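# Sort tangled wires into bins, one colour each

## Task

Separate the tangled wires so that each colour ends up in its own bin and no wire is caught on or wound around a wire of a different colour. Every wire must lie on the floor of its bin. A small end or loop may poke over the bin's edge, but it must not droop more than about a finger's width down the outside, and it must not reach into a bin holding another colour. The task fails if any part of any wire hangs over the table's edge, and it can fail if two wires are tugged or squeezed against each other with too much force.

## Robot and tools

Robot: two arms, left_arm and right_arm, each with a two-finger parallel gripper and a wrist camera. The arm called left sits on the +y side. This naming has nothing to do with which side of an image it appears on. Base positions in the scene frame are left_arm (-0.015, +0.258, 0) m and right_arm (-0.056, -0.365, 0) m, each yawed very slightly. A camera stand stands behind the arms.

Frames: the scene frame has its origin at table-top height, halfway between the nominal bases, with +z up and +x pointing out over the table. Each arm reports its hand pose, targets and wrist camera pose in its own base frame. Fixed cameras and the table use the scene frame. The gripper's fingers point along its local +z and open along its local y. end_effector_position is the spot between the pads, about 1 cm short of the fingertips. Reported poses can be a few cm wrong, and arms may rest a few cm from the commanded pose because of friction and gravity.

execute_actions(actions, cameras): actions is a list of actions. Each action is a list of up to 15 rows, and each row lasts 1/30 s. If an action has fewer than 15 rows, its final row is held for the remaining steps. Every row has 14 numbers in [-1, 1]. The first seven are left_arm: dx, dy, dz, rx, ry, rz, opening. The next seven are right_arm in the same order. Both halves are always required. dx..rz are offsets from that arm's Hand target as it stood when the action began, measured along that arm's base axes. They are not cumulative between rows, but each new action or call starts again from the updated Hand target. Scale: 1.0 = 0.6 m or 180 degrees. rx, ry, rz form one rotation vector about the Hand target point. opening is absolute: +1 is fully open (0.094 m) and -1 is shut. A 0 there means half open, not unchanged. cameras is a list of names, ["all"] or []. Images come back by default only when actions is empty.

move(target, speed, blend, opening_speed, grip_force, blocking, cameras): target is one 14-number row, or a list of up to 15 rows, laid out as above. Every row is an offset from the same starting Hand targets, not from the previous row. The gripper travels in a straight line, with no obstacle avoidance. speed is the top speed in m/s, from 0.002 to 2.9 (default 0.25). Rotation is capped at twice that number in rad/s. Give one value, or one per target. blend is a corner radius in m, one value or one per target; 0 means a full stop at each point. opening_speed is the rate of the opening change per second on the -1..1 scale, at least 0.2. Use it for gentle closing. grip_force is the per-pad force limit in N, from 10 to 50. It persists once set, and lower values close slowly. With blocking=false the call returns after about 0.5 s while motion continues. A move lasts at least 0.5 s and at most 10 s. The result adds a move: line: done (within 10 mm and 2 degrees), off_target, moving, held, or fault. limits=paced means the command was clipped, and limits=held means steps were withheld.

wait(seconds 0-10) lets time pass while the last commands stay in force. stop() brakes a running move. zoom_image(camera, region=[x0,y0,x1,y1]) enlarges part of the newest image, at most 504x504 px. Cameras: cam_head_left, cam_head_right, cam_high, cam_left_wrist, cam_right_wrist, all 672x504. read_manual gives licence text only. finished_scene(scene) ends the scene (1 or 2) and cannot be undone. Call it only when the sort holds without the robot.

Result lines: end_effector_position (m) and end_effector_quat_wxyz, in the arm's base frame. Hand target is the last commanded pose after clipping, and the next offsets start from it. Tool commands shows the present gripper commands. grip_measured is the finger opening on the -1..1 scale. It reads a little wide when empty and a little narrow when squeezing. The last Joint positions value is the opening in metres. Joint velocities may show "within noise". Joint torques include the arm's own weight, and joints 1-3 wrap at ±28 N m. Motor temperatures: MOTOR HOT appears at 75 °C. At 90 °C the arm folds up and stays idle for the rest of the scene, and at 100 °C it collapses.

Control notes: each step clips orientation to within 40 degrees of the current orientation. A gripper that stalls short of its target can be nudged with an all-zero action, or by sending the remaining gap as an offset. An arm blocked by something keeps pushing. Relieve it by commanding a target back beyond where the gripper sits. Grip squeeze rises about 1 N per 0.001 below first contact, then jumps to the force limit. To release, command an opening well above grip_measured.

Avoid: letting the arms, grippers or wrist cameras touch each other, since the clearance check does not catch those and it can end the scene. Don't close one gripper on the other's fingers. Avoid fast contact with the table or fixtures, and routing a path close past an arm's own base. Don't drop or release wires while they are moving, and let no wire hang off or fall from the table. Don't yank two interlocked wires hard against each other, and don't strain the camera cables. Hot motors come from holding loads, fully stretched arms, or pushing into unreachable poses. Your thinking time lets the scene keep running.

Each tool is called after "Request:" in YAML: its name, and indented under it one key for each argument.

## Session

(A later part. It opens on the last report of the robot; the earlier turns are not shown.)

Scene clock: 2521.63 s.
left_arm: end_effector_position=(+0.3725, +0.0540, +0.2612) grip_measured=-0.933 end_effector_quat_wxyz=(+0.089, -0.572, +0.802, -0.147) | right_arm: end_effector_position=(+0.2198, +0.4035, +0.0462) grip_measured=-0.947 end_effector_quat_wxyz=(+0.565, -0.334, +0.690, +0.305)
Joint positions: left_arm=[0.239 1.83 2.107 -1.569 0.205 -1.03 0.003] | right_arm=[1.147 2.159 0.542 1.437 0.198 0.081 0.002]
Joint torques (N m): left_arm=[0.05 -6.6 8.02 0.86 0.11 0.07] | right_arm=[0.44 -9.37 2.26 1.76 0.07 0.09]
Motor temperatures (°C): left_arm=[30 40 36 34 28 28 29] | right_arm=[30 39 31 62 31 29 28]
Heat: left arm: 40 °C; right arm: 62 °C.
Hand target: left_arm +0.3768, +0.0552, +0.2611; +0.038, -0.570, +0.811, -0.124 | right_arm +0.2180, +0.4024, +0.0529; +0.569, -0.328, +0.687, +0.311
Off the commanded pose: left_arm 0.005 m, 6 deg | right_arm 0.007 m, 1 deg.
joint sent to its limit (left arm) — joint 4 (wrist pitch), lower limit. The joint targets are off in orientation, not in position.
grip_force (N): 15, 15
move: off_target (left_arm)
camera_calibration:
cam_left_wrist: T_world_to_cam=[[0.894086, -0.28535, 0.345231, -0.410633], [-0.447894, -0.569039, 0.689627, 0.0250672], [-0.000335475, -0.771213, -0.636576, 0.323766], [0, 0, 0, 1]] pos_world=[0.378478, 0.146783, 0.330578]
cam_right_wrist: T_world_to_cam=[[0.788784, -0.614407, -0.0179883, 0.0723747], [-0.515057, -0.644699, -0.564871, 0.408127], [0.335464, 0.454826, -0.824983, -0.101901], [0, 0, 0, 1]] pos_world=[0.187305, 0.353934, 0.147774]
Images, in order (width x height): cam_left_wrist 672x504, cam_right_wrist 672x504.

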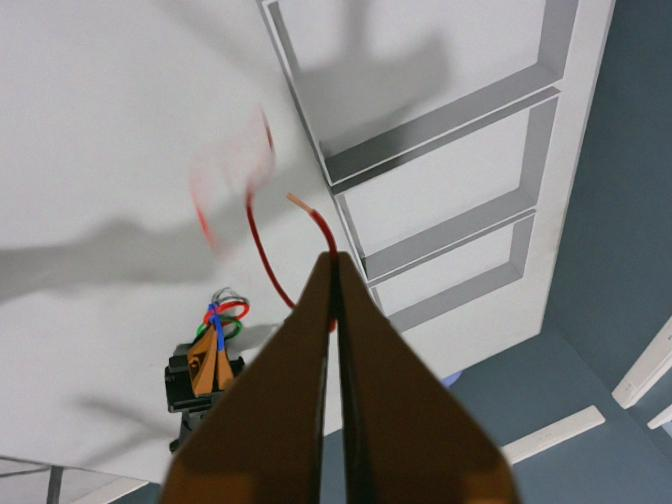

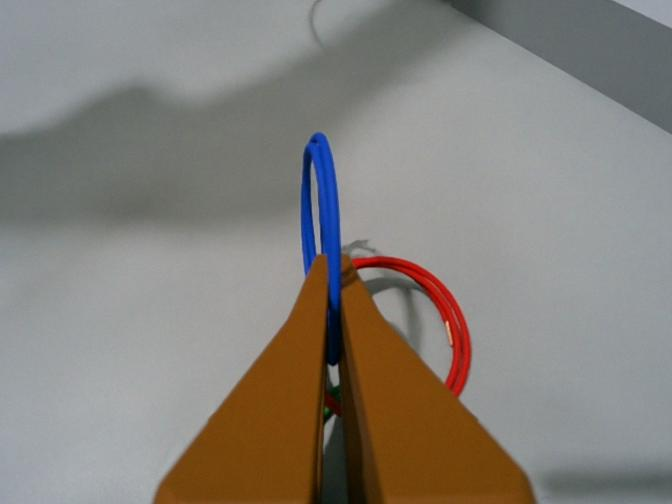

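Request:
execute_actions:
  actions: []

Scene clock: 2540.63 s.
left_arm: end_effector_position=(+0.3725, +0.0540, +0.2612) grip_measured=-0.933 end_effector_quat_wxyz=(+0.089, -0.572, +0.802, -0.147) | right_arm: end_effector_position=(+0.2198, +0.4035, +0.0462) grip_measured=-0.947 end_effector_quat_wxyz=(+0.565, -0.334, +0.690, +0.305)
Joint positions: left_arm=[0.239 1.83 2.107 -1.569 0.205 -1.029 0.003] | right_arm=[1.147 2.159 0.542 1.437 0.198 0.081 0.002]
Joint velocities: within noise
Joint torques (N m): left_arm=[0.03 -6.58 8.02 0.85 0.1 0.05] | right_arm=[0.44 -9.18 2.29 1.75 0.08 0.07]
Motor temperatures (°C): left_arm=[30 40 37 34 28 28 29] | right_arm=[30 39 31 62 31 29 28]
Heat: left arm: 40 °C; right arm: 62 °C.
Hand target: left_arm +0.3768, +0.0552, +0.2611; +0.038, -0.570, +0.812, -0.124 | right_arm +0.2180, +0.4024, +0.0529; +0.569, -0.328, +0.687, +0.311
Tool commands: left_gripper/opening=-0.97 right_gripper/opening=-0.95
Off the commanded pose: left_arm 0.005 m, 6 deg | right_arm 0.007 m, 1 deg.
grip_force (N): 15, 15
camera_calibration:
cam_left_wrist: T_world_to_cam=[[0.893832, -0.286098, 0.345272, -0.410527], [-0.448401, -0.568855, 0.689449, 0.0253343], [-0.000840197, -0.771072, -0.636748, 0.323992], [0, 0, 0, 1]] pos_world=[0.378575, 0.146782, 0.330578]
cam_right_wrist: T_world_to_cam=[[0.788784, -0.614407, -0.0179883, 0.0723747], [-0.515057, -0.644699, -0.564871, 0.408127], [0.335464, 0.454826, -0.824983, -0.101901], [0, 0, 0, 1]] pos_world=[0.187305, 0.353934, 0.147774]

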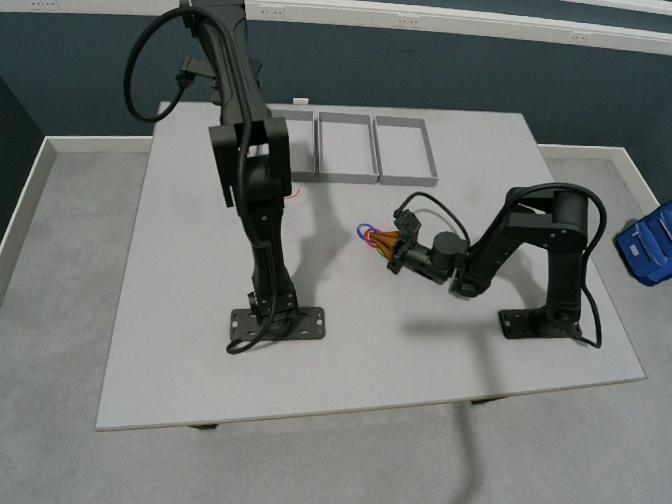

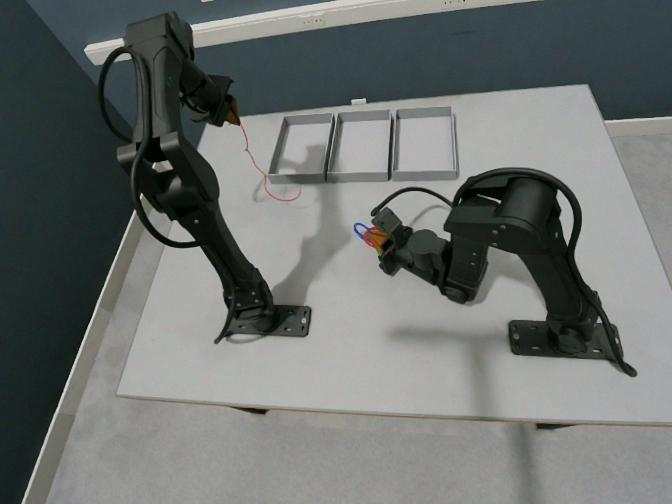

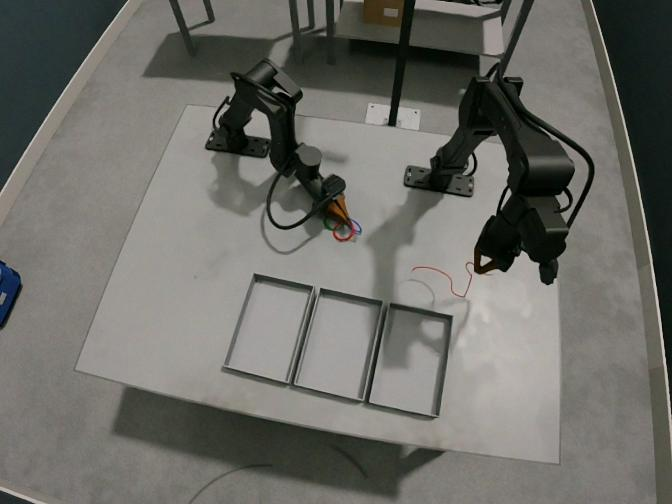

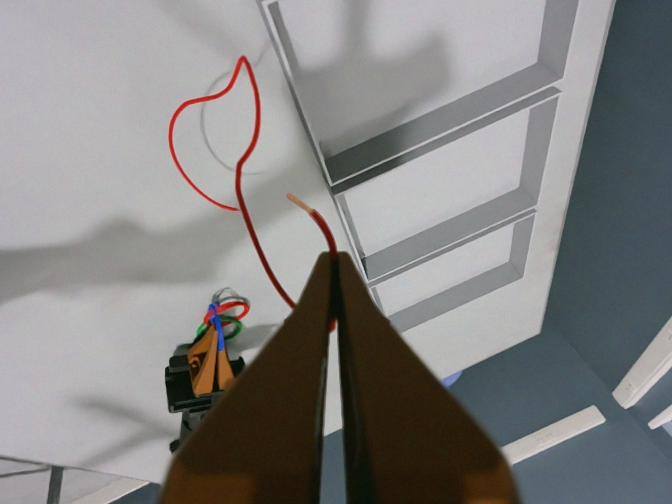

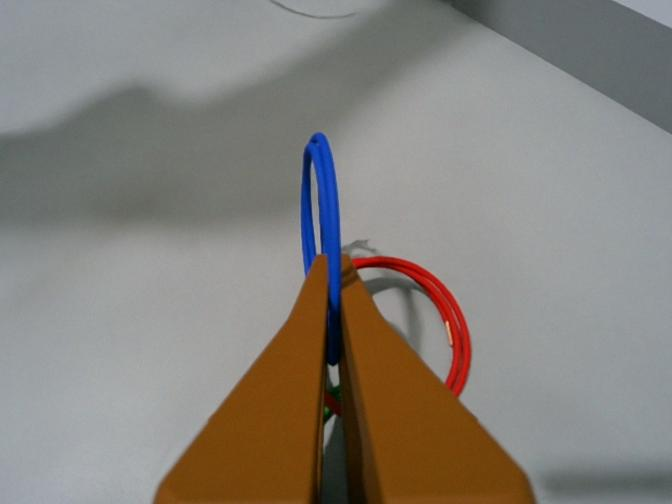

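Request:
zoom_image:
  camera: "cam_head_right"
  region: [200, 90, 340, 215]

Request:
zoom_image:
  camera: "cam_high"
  region: [390, 220, 570, 350]

Request:
zoom_image:
  camera: "cam_left_wrist"
  region: [140, 30, 420, 360]

Scaled by 3.600 from the camera's 672x504 image, which has a finer 960x720 frame.

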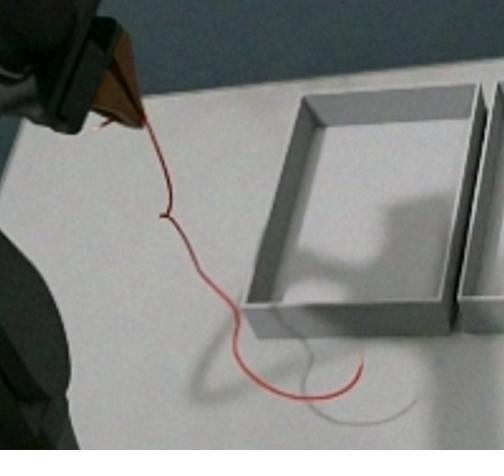

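Scaled by 2.800 from the camera's 672x504 image, which has a finer 960x720 frame.

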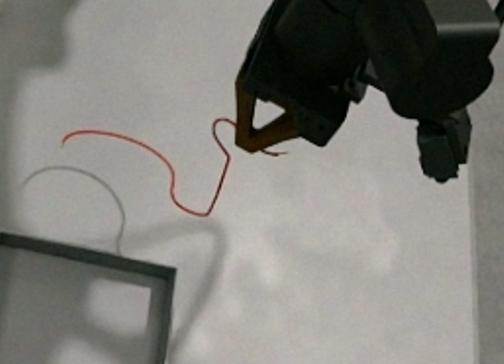

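Scaled by 1.527 from the camera's 672x504 image, which has a finer 960x720 frame.

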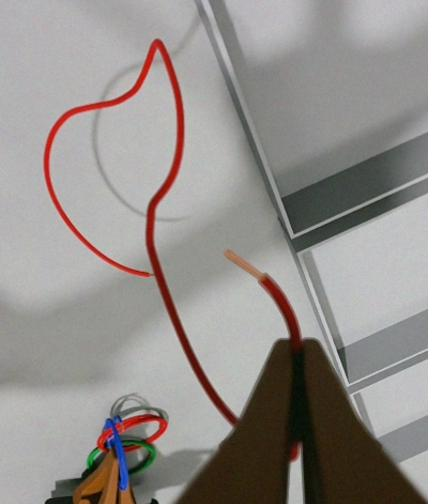

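Request:
move:
  target: [0.033, 0, 0.092, 0.02, -0.16, 0.03, -0.97, 0, 0, 0, 0, 0, 0, -0.95]
  speed: 0.1
  cameras: ["cam_head_right", "cam_high", "cam_left_wrist"]

Scene clock: 2632.30 s.
left_arm: end_effector_position=(+0.4017, +0.0586, +0.3054) grip_measured=-0.933 end_effector_quat_wxyz=(+0.248, -0.563, +0.755, -0.228) | right_arm: end_effector_position=(+0.2198, +0.4035, +0.0462) grip_measured=-0.947 end_effector_quat_wxyz=(+0.565, -0.334, +0.690, +0.305)
Joint positions: left_arm=[0.236 1.611 1.858 -1.16 0.213 -1.119 0.003] | right_arm=[1.147 2.159 0.542 1.437 0.198 0.081 0.002]
Joint torques (N m): left_arm=[-0.57 -9.42 5.68 1.79 0.06 0.01] | right_arm=[0.42 -9.21 2.32 1.77 0.08 0.08]
Motor temperatures (°C): left_arm=[30 40 38 34 28 28 29] | right_arm=[30 38 31 61 31 29 28]
Heat: left arm: 40 °C; right arm: 61 °C.
Hand target: left_arm +0.3967, +0.0552, +0.3162; +0.262, -0.557, +0.753, -0.235 | right_arm +0.2180, +0.4024, +0.0529; +0.569, -0.328, +0.687, +0.311
Off the commanded pose: left_arm 0.013 m, 2 deg | right_arm 0.007 m, 1 deg.
grip_force (N): 15, 15
move: off_target (left_arm)
camera_calibration:
cam_left_wrist: T_world_to_cam=[[0.734957, -0.245459, 0.63213, -0.476702], [-0.616073, -0.631225, 0.471179, 0.148238], [0.283361, -0.735734, -0.615143, 0.232806], [0, 0, 0, 1]] pos_world=[0.375713, 0.147844, 0.3747]
Images, in order (width x height): cam_head_right 672x504, cam_high 672x504, cam_left_wrist 672x504.

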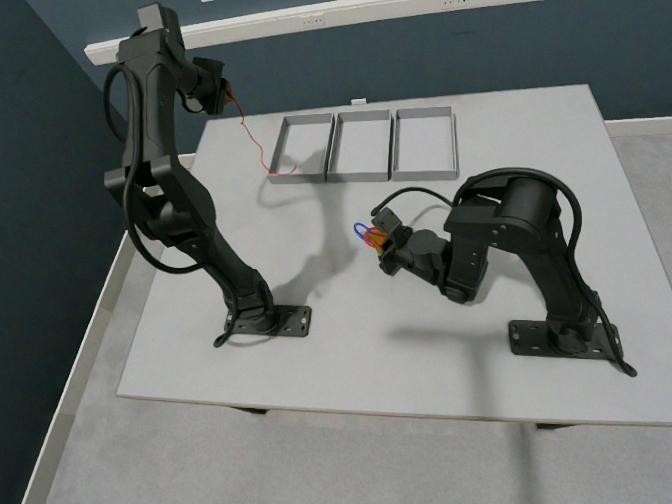

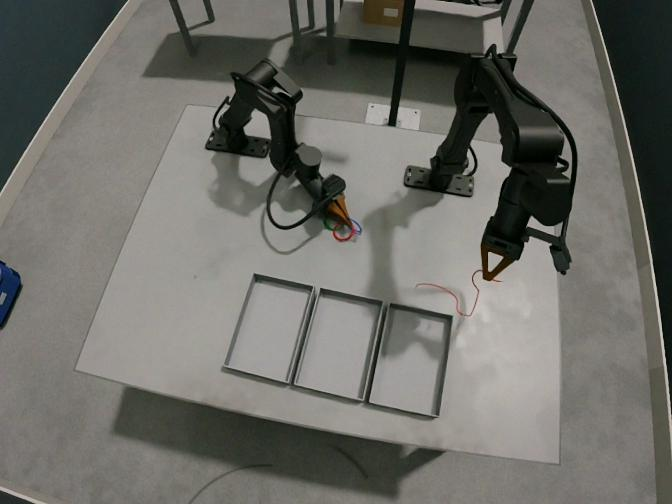

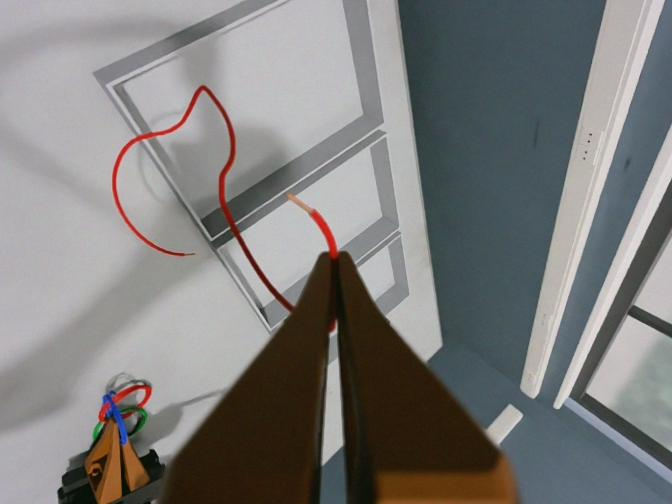

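Request:
zoom_image:
  camera: "cam_head_right"
  region: [200, 70, 340, 195]

Request:
zoom_image:
  camera: "cam_high"
  region: [390, 220, 570, 350]

Scaled by 3.600 from the camera's 672x504 image, which has a finer 960x720 frame.

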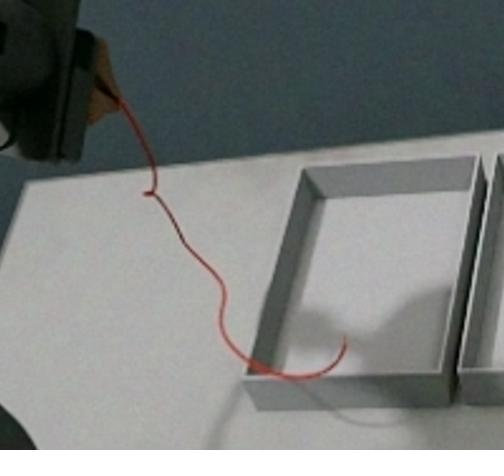

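Scaled by 2.800 from the camera's 672x504 image, which has a finer 960x720 frame.

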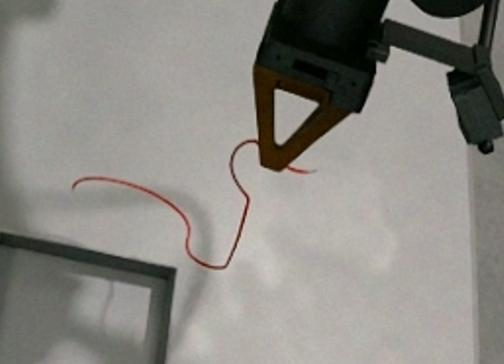

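Request:
move:
  target: [0.122, -0.074, 0.0, 0, 0, 0, -0.97, 0, 0, 0, 0, 0, 0, -0.95]
  speed: 0.1
  cameras: ["cam_head_left", "cam_head_right", "cam_high", "cam_left_wrist"]

Scene clock: 2663.50 s.
left_arm: end_effector_position=(+0.4665, +0.0083, +0.3180) grip_measured=-0.933 end_effector_quat_wxyz=(+0.261, -0.553, +0.753, -0.244) | right_arm: end_effector_position=(+0.2198, +0.4035, +0.0462) grip_measured=-0.947 end_effector_quat_wxyz=(+0.565, -0.334, +0.690, +0.305)
Joint positions: left_arm=[0.062 1.823 2.129 -1.155 0.119 -1.251 0.003] | right_arm=[1.147 2.159 0.542 1.437 0.198 0.081 0.002]
Joint torques (N m): left_arm=[-0.28 -7.08 8.66 1.64 -0.13 -0.01] | right_arm=[0.51 -9.21 2.24 1.78 0.08 0.09]
Motor temperatures (°C): left_arm=[30 41 36 37 28 28 29] | right_arm=[30 38 31 61 31 29 28]
Heat: left arm: 41 °C; right arm: 61 °C.
Hand target: left_arm +0.4698, +0.0106, +0.3163; +0.262, -0.557, +0.753, -0.235 | right_arm +0.2180, +0.4024, +0.0529; +0.569, -0.328, +0.687, +0.311
Off the commanded pose: left_arm 0.005 m, 1 deg | right_arm 0.007 m, 1 deg.
grip_force (N): 15, 15
move: done
camera_calibration:
cam_left_wrist: T_world_to_cam=[[0.703712, -0.253185, 0.663843, -0.540049], [-0.644891, -0.619738, 0.447258, 0.171374], [0.29817, -0.742847, -0.599393, 0.173436], [0, 0, 0, 1]] pos_world=[0.438843, 0.0983114, 0.385815]
Images, in order (width x height): cam_head_left 672x504, cam_head_right 672x504, cam_high 672x504, cam_left_wrist 672x504.

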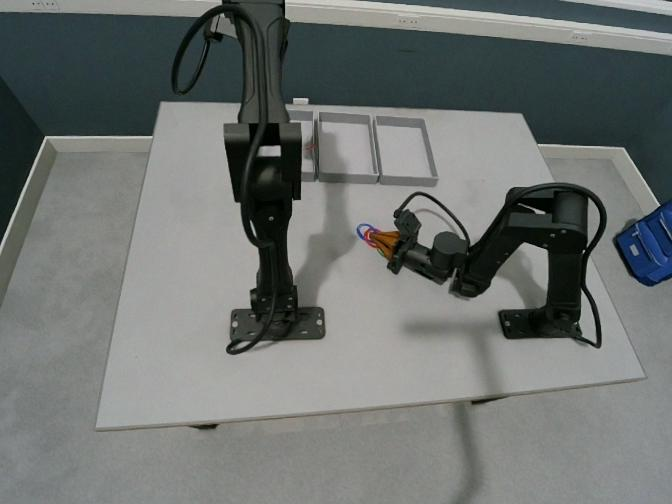

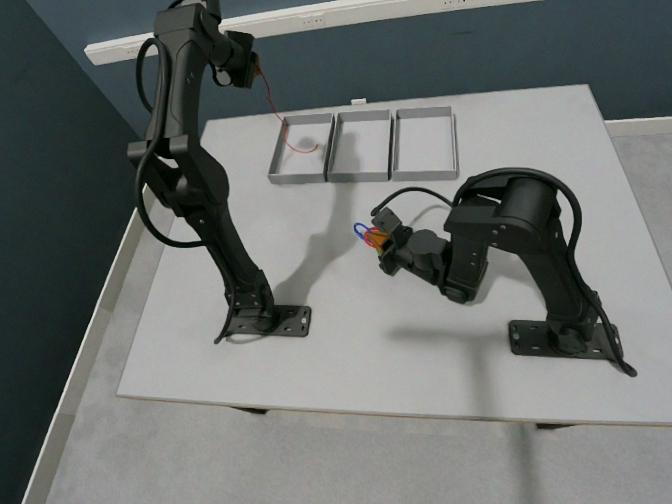

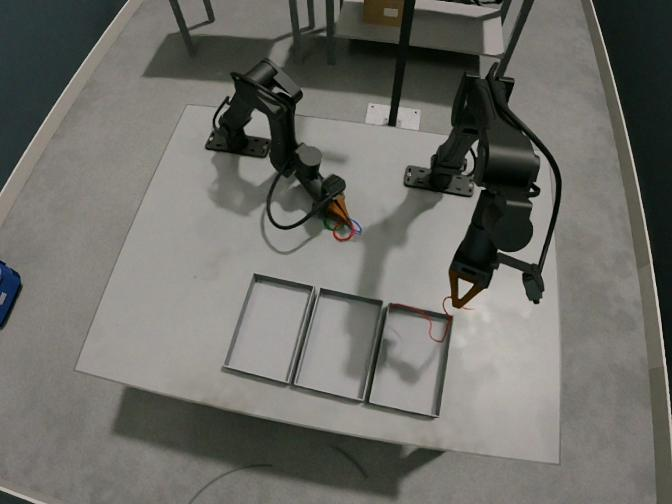

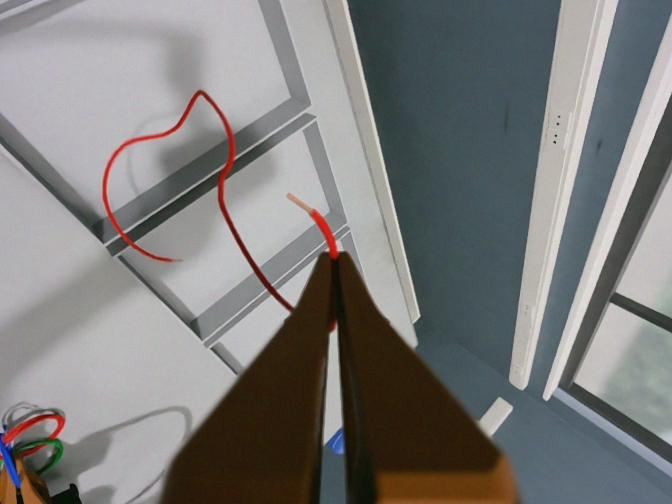

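Request:
zoom_image:
  camera: "cam_head_right"
  region: [240, 60, 360, 195]

Request:
zoom_image:
  camera: "cam_high"
  region: [350, 260, 530, 430]

Scaled by 3.733 from the camera's 672x504 image, which has a finer 960x720 frame.

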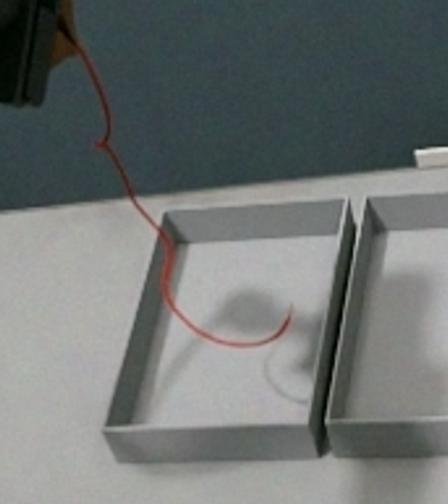

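Scaled by 2.800 from the camera's 672x504 image, which has a finer 960x720 frame.

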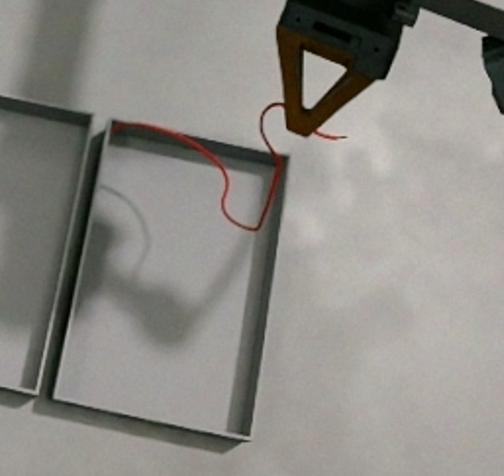

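Request:
move:
  target: [0.0, 0.01, -0.13, 0, 0, 0, -0.97, 0, 0, 0, 0, 0, 0, -0.95]
  speed: 0.08
  cameras: ["cam_head_right", "cam_high", "cam_left_wrist"]

Scene clock: 2690.23 s.
left_arm: end_effector_position=(+0.4748, +0.0129, +0.2201) grip_measured=-0.933 end_effector_quat_wxyz=(+0.240, -0.562, +0.757, -0.228) | right_arm: end_effector_position=(+0.2198, +0.4035, +0.0462) grip_measured=-0.947 end_effector_quat_wxyz=(+0.565, -0.334, +0.690, +0.305)
Joint positions: left_arm=[0.07 1.766 1.678 -0.817 0.119 -1.248 0.003] | right_arm=[1.147 2.159 0.542 1.437 0.198 0.081 0.002]
Joint torques (N m): left_arm=[0.39 -12.48 6.39 1.76 -0.05 0.09] | right_arm=[0.47 -9.21 2.1 1.77 0.09 0.05]
Motor temperatures (°C): left_arm=[30 41 37 38 28 28 29] | right_arm=[30 38 31 61 31 29 28]
Heat: left arm: 41 °C; right arm: 61 °C.
Hand target: left_arm +0.4699, +0.0167, +0.2382; +0.262, -0.557, +0.753, -0.235 | right_arm +0.2180, +0.4024, +0.0529; +0.569, -0.328, +0.687, +0.311
Off the commanded pose: left_arm 0.019 m, 3 deg | right_arm 0.007 m, 1 deg.
grip_force (N): 15, 15
move: off_target (left_arm)
camera_calibration:
cam_left_wrist: T_world_to_cam=[[0.740349, -0.247353, 0.625059, -0.488699], [-0.615517, -0.623226, 0.482419, 0.201727], [0.270225, -0.741894, -0.613655, 0.132077], [0, 0, 0, 1]] pos_world=[0.450284, 0.102827, 0.289198]
Images, in order (width x height): cam_head_right 672x504, cam_high 672x504, cam_left_wrist 672x504.

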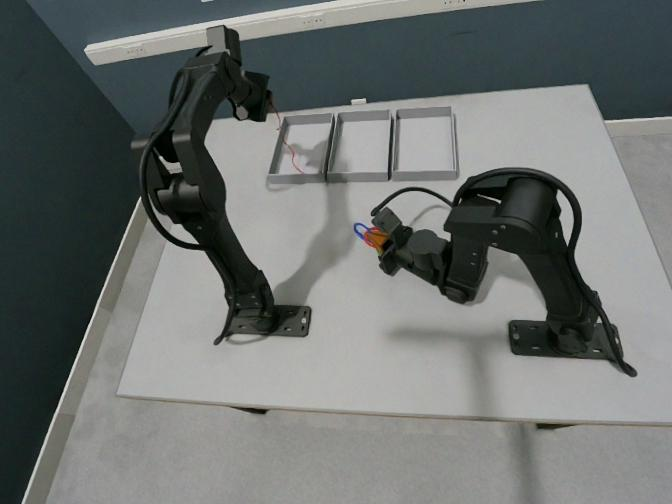

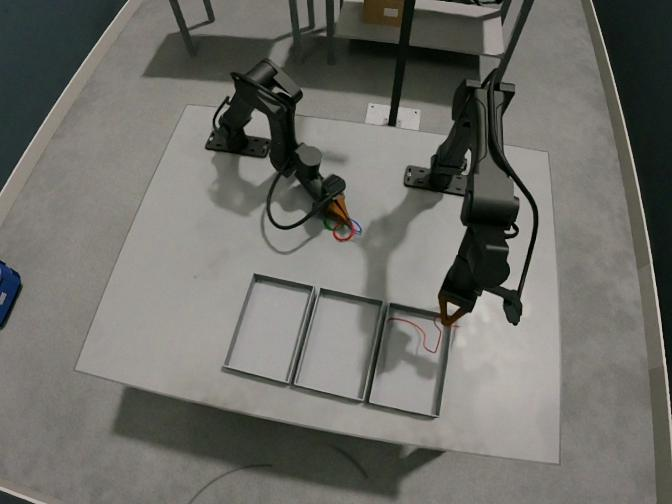

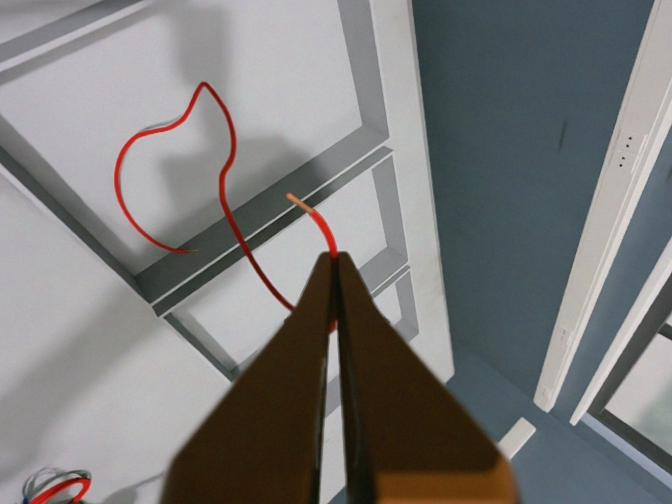

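Request:
move:
  target: [0.117, -0.047, -0.122, 0, 0, 0, -0.97, 0, 0, 0, 0, 0, 0, -0.95]
  speed: 0.08
  cameras: ["cam_head_left", "cam_head_right", "cam_high", "cam_left_wrist"]

Scene clock: 2706.20 s.
left_arm: end_effector_position=(+0.5318, -0.0123, +0.1634) grip_measured=-0.933 end_effector_quat_wxyz=(+0.252, -0.557, +0.755, -0.238) | right_arm: end_effector_position=(+0.2198, +0.4035, +0.0462) grip_measured=-0.947 end_effector_quat_wxyz=(+0.565, -0.334, +0.690, +0.305)
Joint positions: left_arm=[0.002 1.951 1.673 -0.589 0.079 -1.299 0.003] | right_arm=[1.147 2.159 0.542 1.437 0.198 0.081 0.002]
Joint torques (N m): left_arm=[-0.46 -9.09 9.77 1.82 -0.17 0] | right_arm=[0.43 -9.25 2.18 1.77 0.07 0.09]
Motor temperatures (°C): left_arm=[30 42 36 39 28 28 29] | right_arm=[30 38 31 61 31 29 28]
Heat: left arm: 42 °C; right arm: 61 °C.
Hand target: left_arm +0.5401, -0.0114, +0.1650; +0.262, -0.557, +0.753, -0.235 | right_arm +0.2180, +0.4024, +0.0529; +0.569, -0.328, +0.687, +0.311
Off the commanded pose: left_arm 0.008 m, 1 deg | right_arm 0.007 m, 1 deg.
grip_force (N): 15, 15
move: done
camera_calibration:
cam_left_wrist: T_world_to_cam=[[0.719198, -0.250291, 0.648158, -0.494305], [-0.633013, -0.62062, 0.462736, 0.261057], [0.286441, -0.743092, -0.604786, 0.0530494], [0, 0, 0, 1]] pos_world=[0.50556, 0.0777177, 0.231671]
Images, in order (width x height): cam_head_left 672x504, cam_head_right 672x504, cam_high 672x504, cam_left_wrist 672x504.

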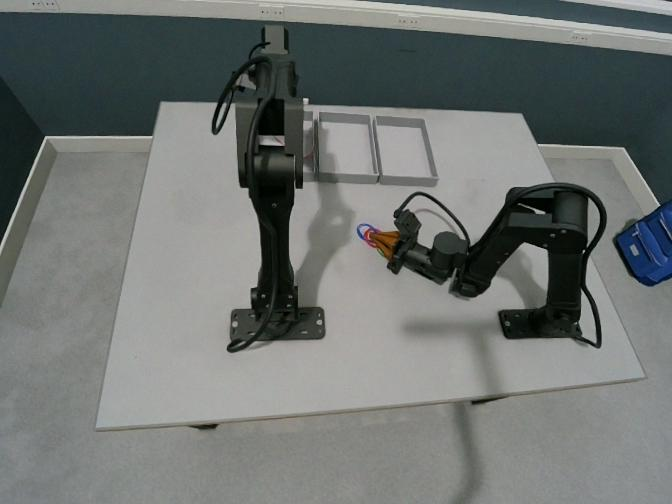

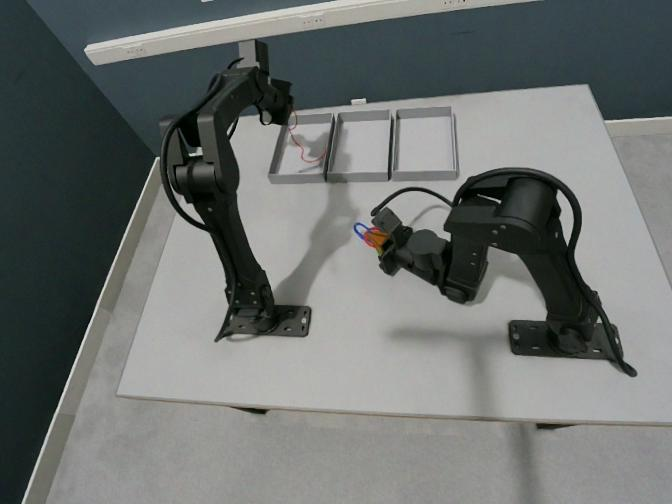

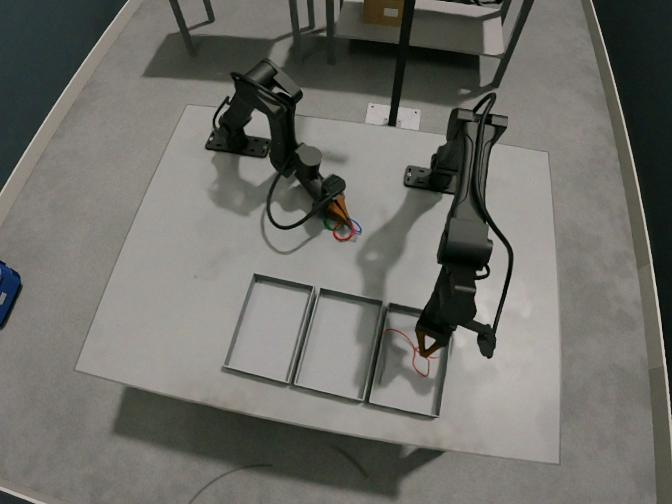

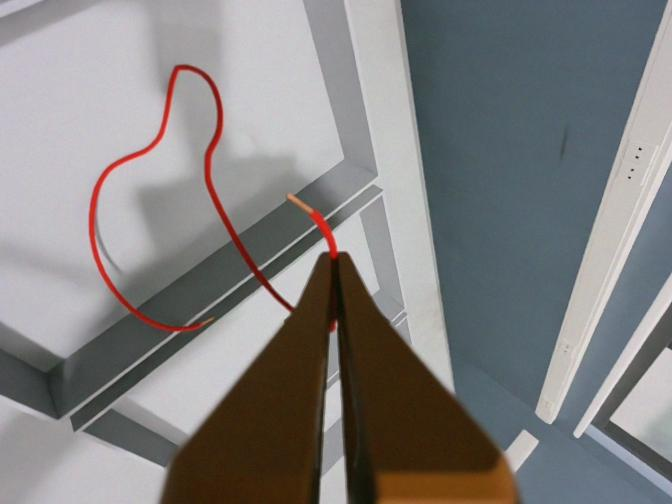

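Request:
zoom_image:
  camera: "cam_left_wrist"
  region: [40, 40, 400, 440]

Request:
zoom_image:
  camera: "cam_head_right"
  region: [250, 90, 370, 195]

Request:
zoom_image:
  camera: "cam_high"
  region: [340, 280, 500, 430]

Scaled by 1.260 from the camera's 672x504 image, which has a finer 960x720 frame.

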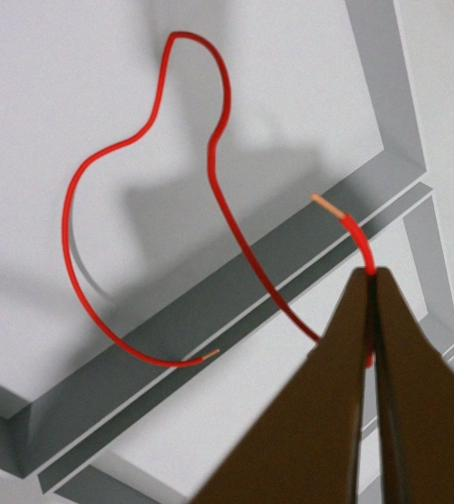

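Scaled by 4.200 from the camera's 672x504 image, which has a finer 960x720 frame.

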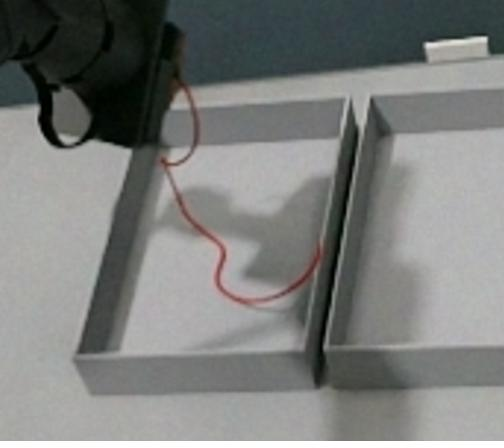

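Scaled by 3.150 from the camera's 672x504 image, which has a finer 960x720 frame.

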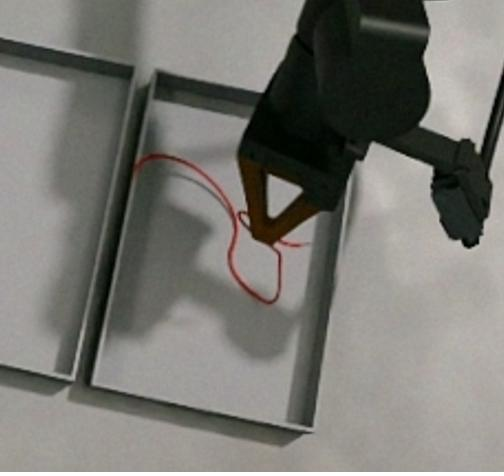

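Request:
move:
  target:
    - [0.0, 0.055, 0.0, 0, 0, 0, -0.97, 0, 0, 0, 0, 0, 0, -0.95]
    - [0.045, 0.055, -0.06, 0, 0, 0, -0.97, 0, 0, 0, 0, 0, 0, -0.95]
  blend: [0.01, 0]
  speed: 0.08
  cameras: ["cam_head_right", "cam_high", "cam_left_wrist"]

Scene clock: 2721.47 s.
left_arm: end_effector_position=(+0.5591, +0.0246, +0.1310) grip_measured=-0.933 end_effector_quat_wxyz=(+0.259, -0.564, +0.749, -0.233) | right_arm: end_effector_position=(+0.2198, +0.4035, +0.0462) grip_measured=-0.947 end_effector_quat_wxyz=(+0.565, -0.334, +0.690, +0.305)
Joint positions: left_arm=[0.076 2.073 1.718 -0.512 0.106 -1.253 0.003] | right_arm=[1.147 2.159 0.542 1.437 0.198 0.081 0.002]
Joint torques (N m): left_arm=[-0.55 -9.74 9.62 1.82 0.04 0.08] | right_arm=[0.38 -9.28 2.24 1.77 0.08 0.06]
Motor temperatures (°C): left_arm=[30 42 37 40 28 28 29] | right_arm=[30 38 31 60 31 29 28]
Heat: left arm: 42 °C; right arm: 60 °C.
Hand target: left_arm +0.5671, +0.0215, +0.1292; +0.262, -0.557, +0.753, -0.235 | right_arm +0.2180, +0.4024, +0.0529; +0.569, -0.328, +0.687, +0.311
Off the commanded pose: left_arm 0.009 m, 1 deg | right_arm 0.007 m, 1 deg.
grip_force (N): 15, 15
move: done
camera_calibration:
cam_left_wrist: T_world_to_cam=[[0.721281, -0.241001, 0.649363, -0.485203], [-0.621613, -0.638779, 0.453385, 0.311386], [0.305533, -0.730671, -0.610549, 0.0428272], [0, 0, 0, 1]] pos_world=[0.530445, 0.113265, 0.200043]
Images, in order (width x height): cam_head_right 672x504, cam_high 672x504, cam_left_wrist 672x504.

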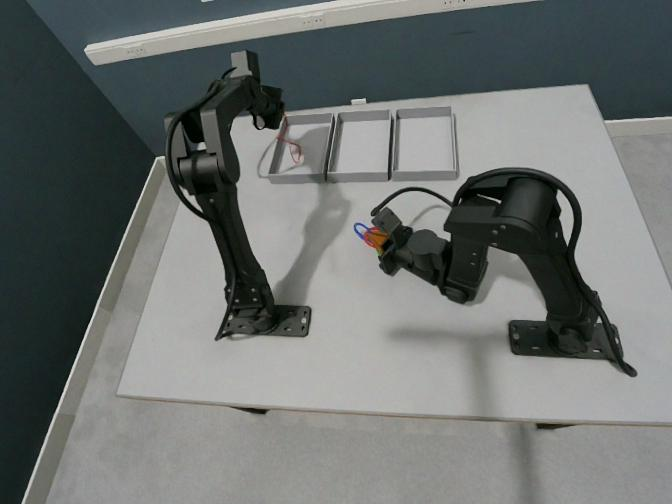

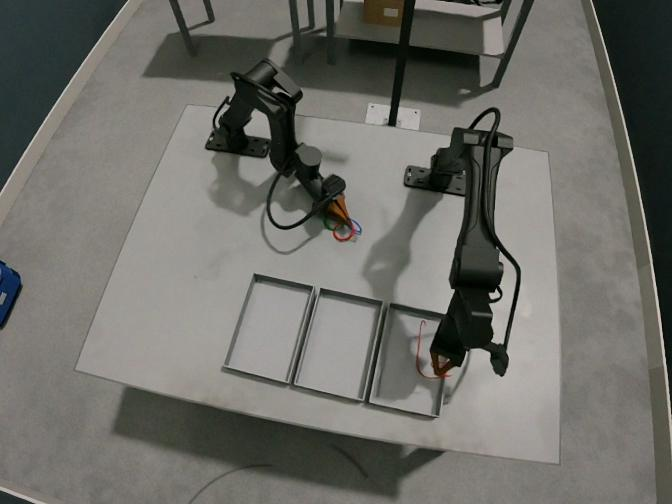

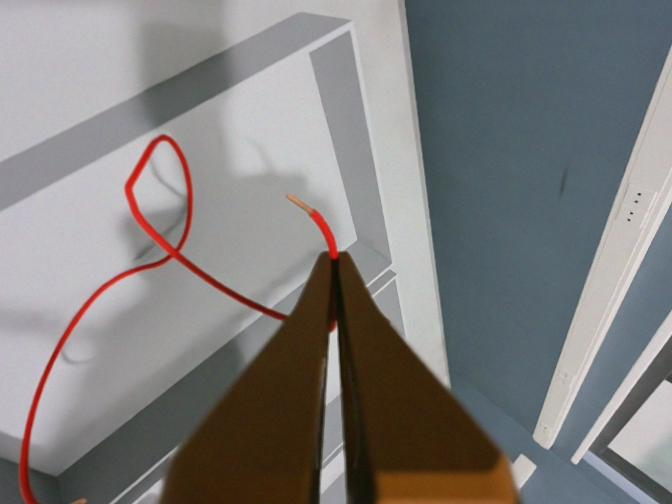

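Request:
zoom_image:
  camera: "cam_high"
  region: [340, 290, 500, 430]

Request:
zoom_image:
  camera: "cam_head_right"
  region: [250, 90, 370, 195]

Request:
zoom_image:
  camera: "cam_left_wrist"
  region: [0, 100, 404, 504]

Scaled by 3.150 from the camera's 672x504 image, which has a finer 960x720 frame.

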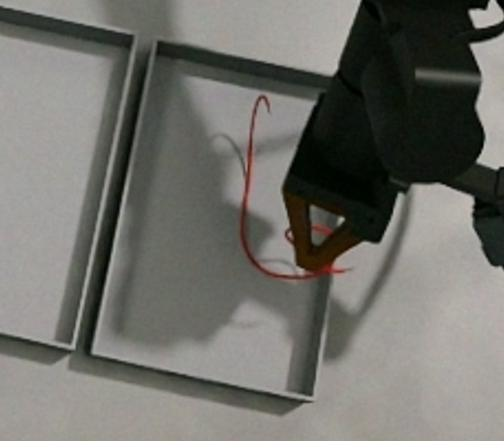

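Scaled by 4.200 from the camera's 672x504 image, which has a finer 960x720 frame.

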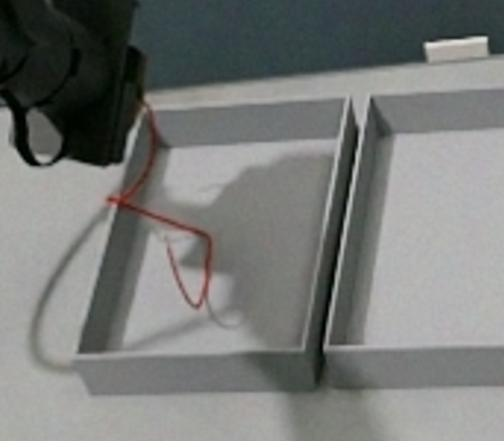

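Scaled by 1.248 from the camera's 672x504 image, which has a finer 960x720 frame.

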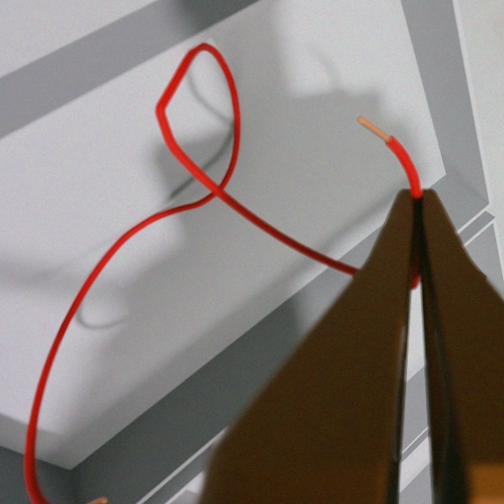

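Request:
move:
  target: [0.013, -0.035, -0.082, 0, 0, 0, -0.97, 0, 0, 0, 0, 0, 0, -0.95]
  speed: 0.08
  cameras: ["cam_head_right", "cam_high", "cam_left_wrist"]

Request:
zoom_image:
  camera: "cam_high"
  region: [340, 290, 500, 430]

Request:
zoom_image:
  camera: "cam_head_right"
  region: [250, 90, 370, 195]

Scene clock: 2737.77 s.
left_arm: end_effector_position=(+0.5755, -0.0011, +0.0971) grip_measured=-0.933 end_effector_quat_wxyz=(+0.267, -0.552, +0.750, -0.248) | right_arm: end_effector_position=(+0.2198, +0.4035, +0.0462) grip_measured=-0.947 end_effector_quat_wxyz=(+0.565, -0.334, +0.690, +0.305)
Joint positions: left_arm=[0.026 2.137 1.656 -0.348 0.096 -1.279 0.003] | right_arm=[1.147 2.159 0.542 1.437 0.198 0.081 0.002]
Joint torques (N m): left_arm=[-0.29 -10.17 6.58 1.89 -0.14 0.01] | right_arm=[0.49 -9.39 2.39 1.76 0.09 0.05]
Motor temperatures (°C): left_arm=[30 41 37 39 28 28 29] | right_arm=[30 38 31 60 31 29 28]
Heat: left arm: 41 °C; right arm: 60 °C.
Hand target: left_arm +0.5750, +0.0007, +0.0801; +0.262, -0.557, +0.752, -0.235 | right_arm +0.2180, +0.4024, +0.0529; +0.569, -0.328, +0.687, +0.311
Off the commanded pose: left_arm 0.017 m, 2 deg | right_arm 0.007 m, 1 deg.
grip_force (N): 15, 15
move: off_target (left_arm)
camera_calibration:
cam_left_wrist: T_world_to_cam=[[0.692215, -0.252052, 0.676245, -0.467221], [-0.651887, -0.620414, 0.436039, 0.339741], [0.309647, -0.742669, -0.593769, -0.00565758], [0, 0, 0, 1]] pos_world=[0.546642, 0.0888144, 0.164456]
Images, in order (width x height): cam_head_right 672x504, cam_high 672x504, cam_left_wrist 672x504.

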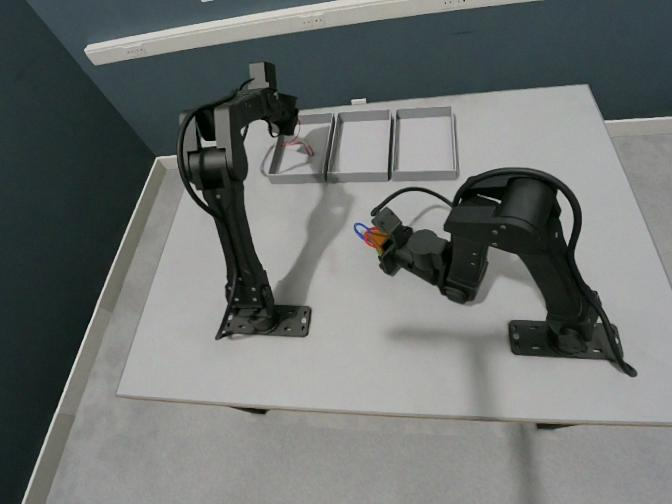

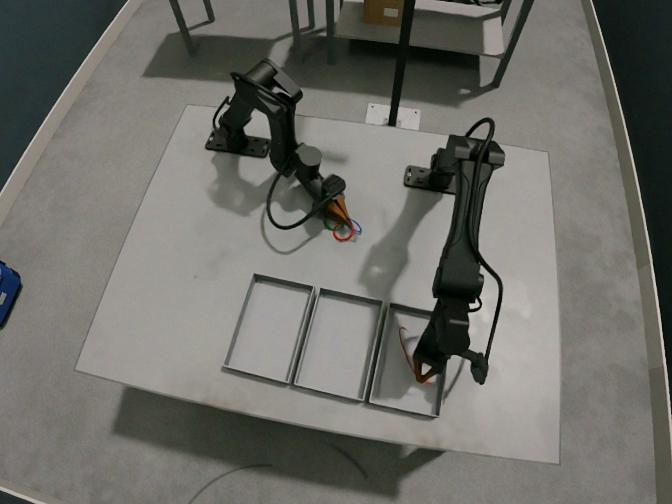

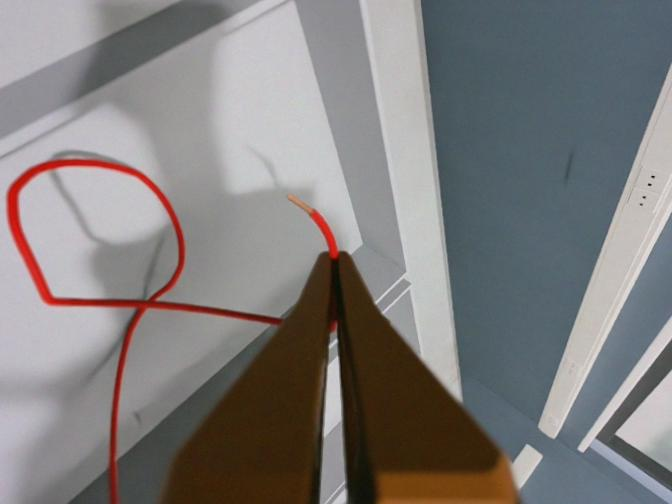

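Scaled by 3.150 from the camera's 672x504 image, which has a finer 960x720 frame.

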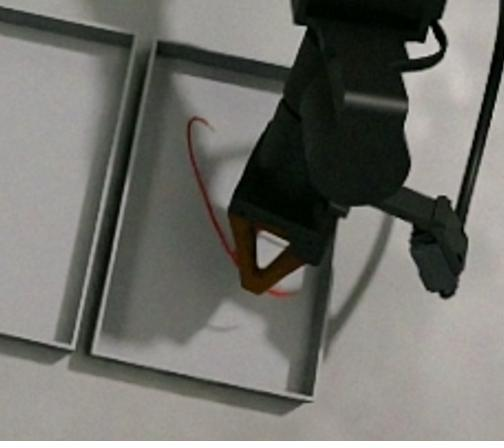

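Scaled by 4.200 from the camera's 672x504 image, which has a finer 960x720 frame.

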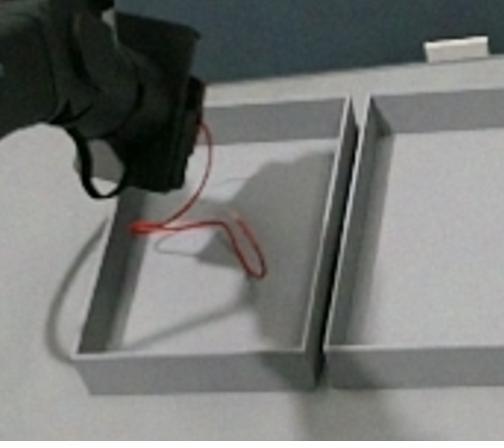

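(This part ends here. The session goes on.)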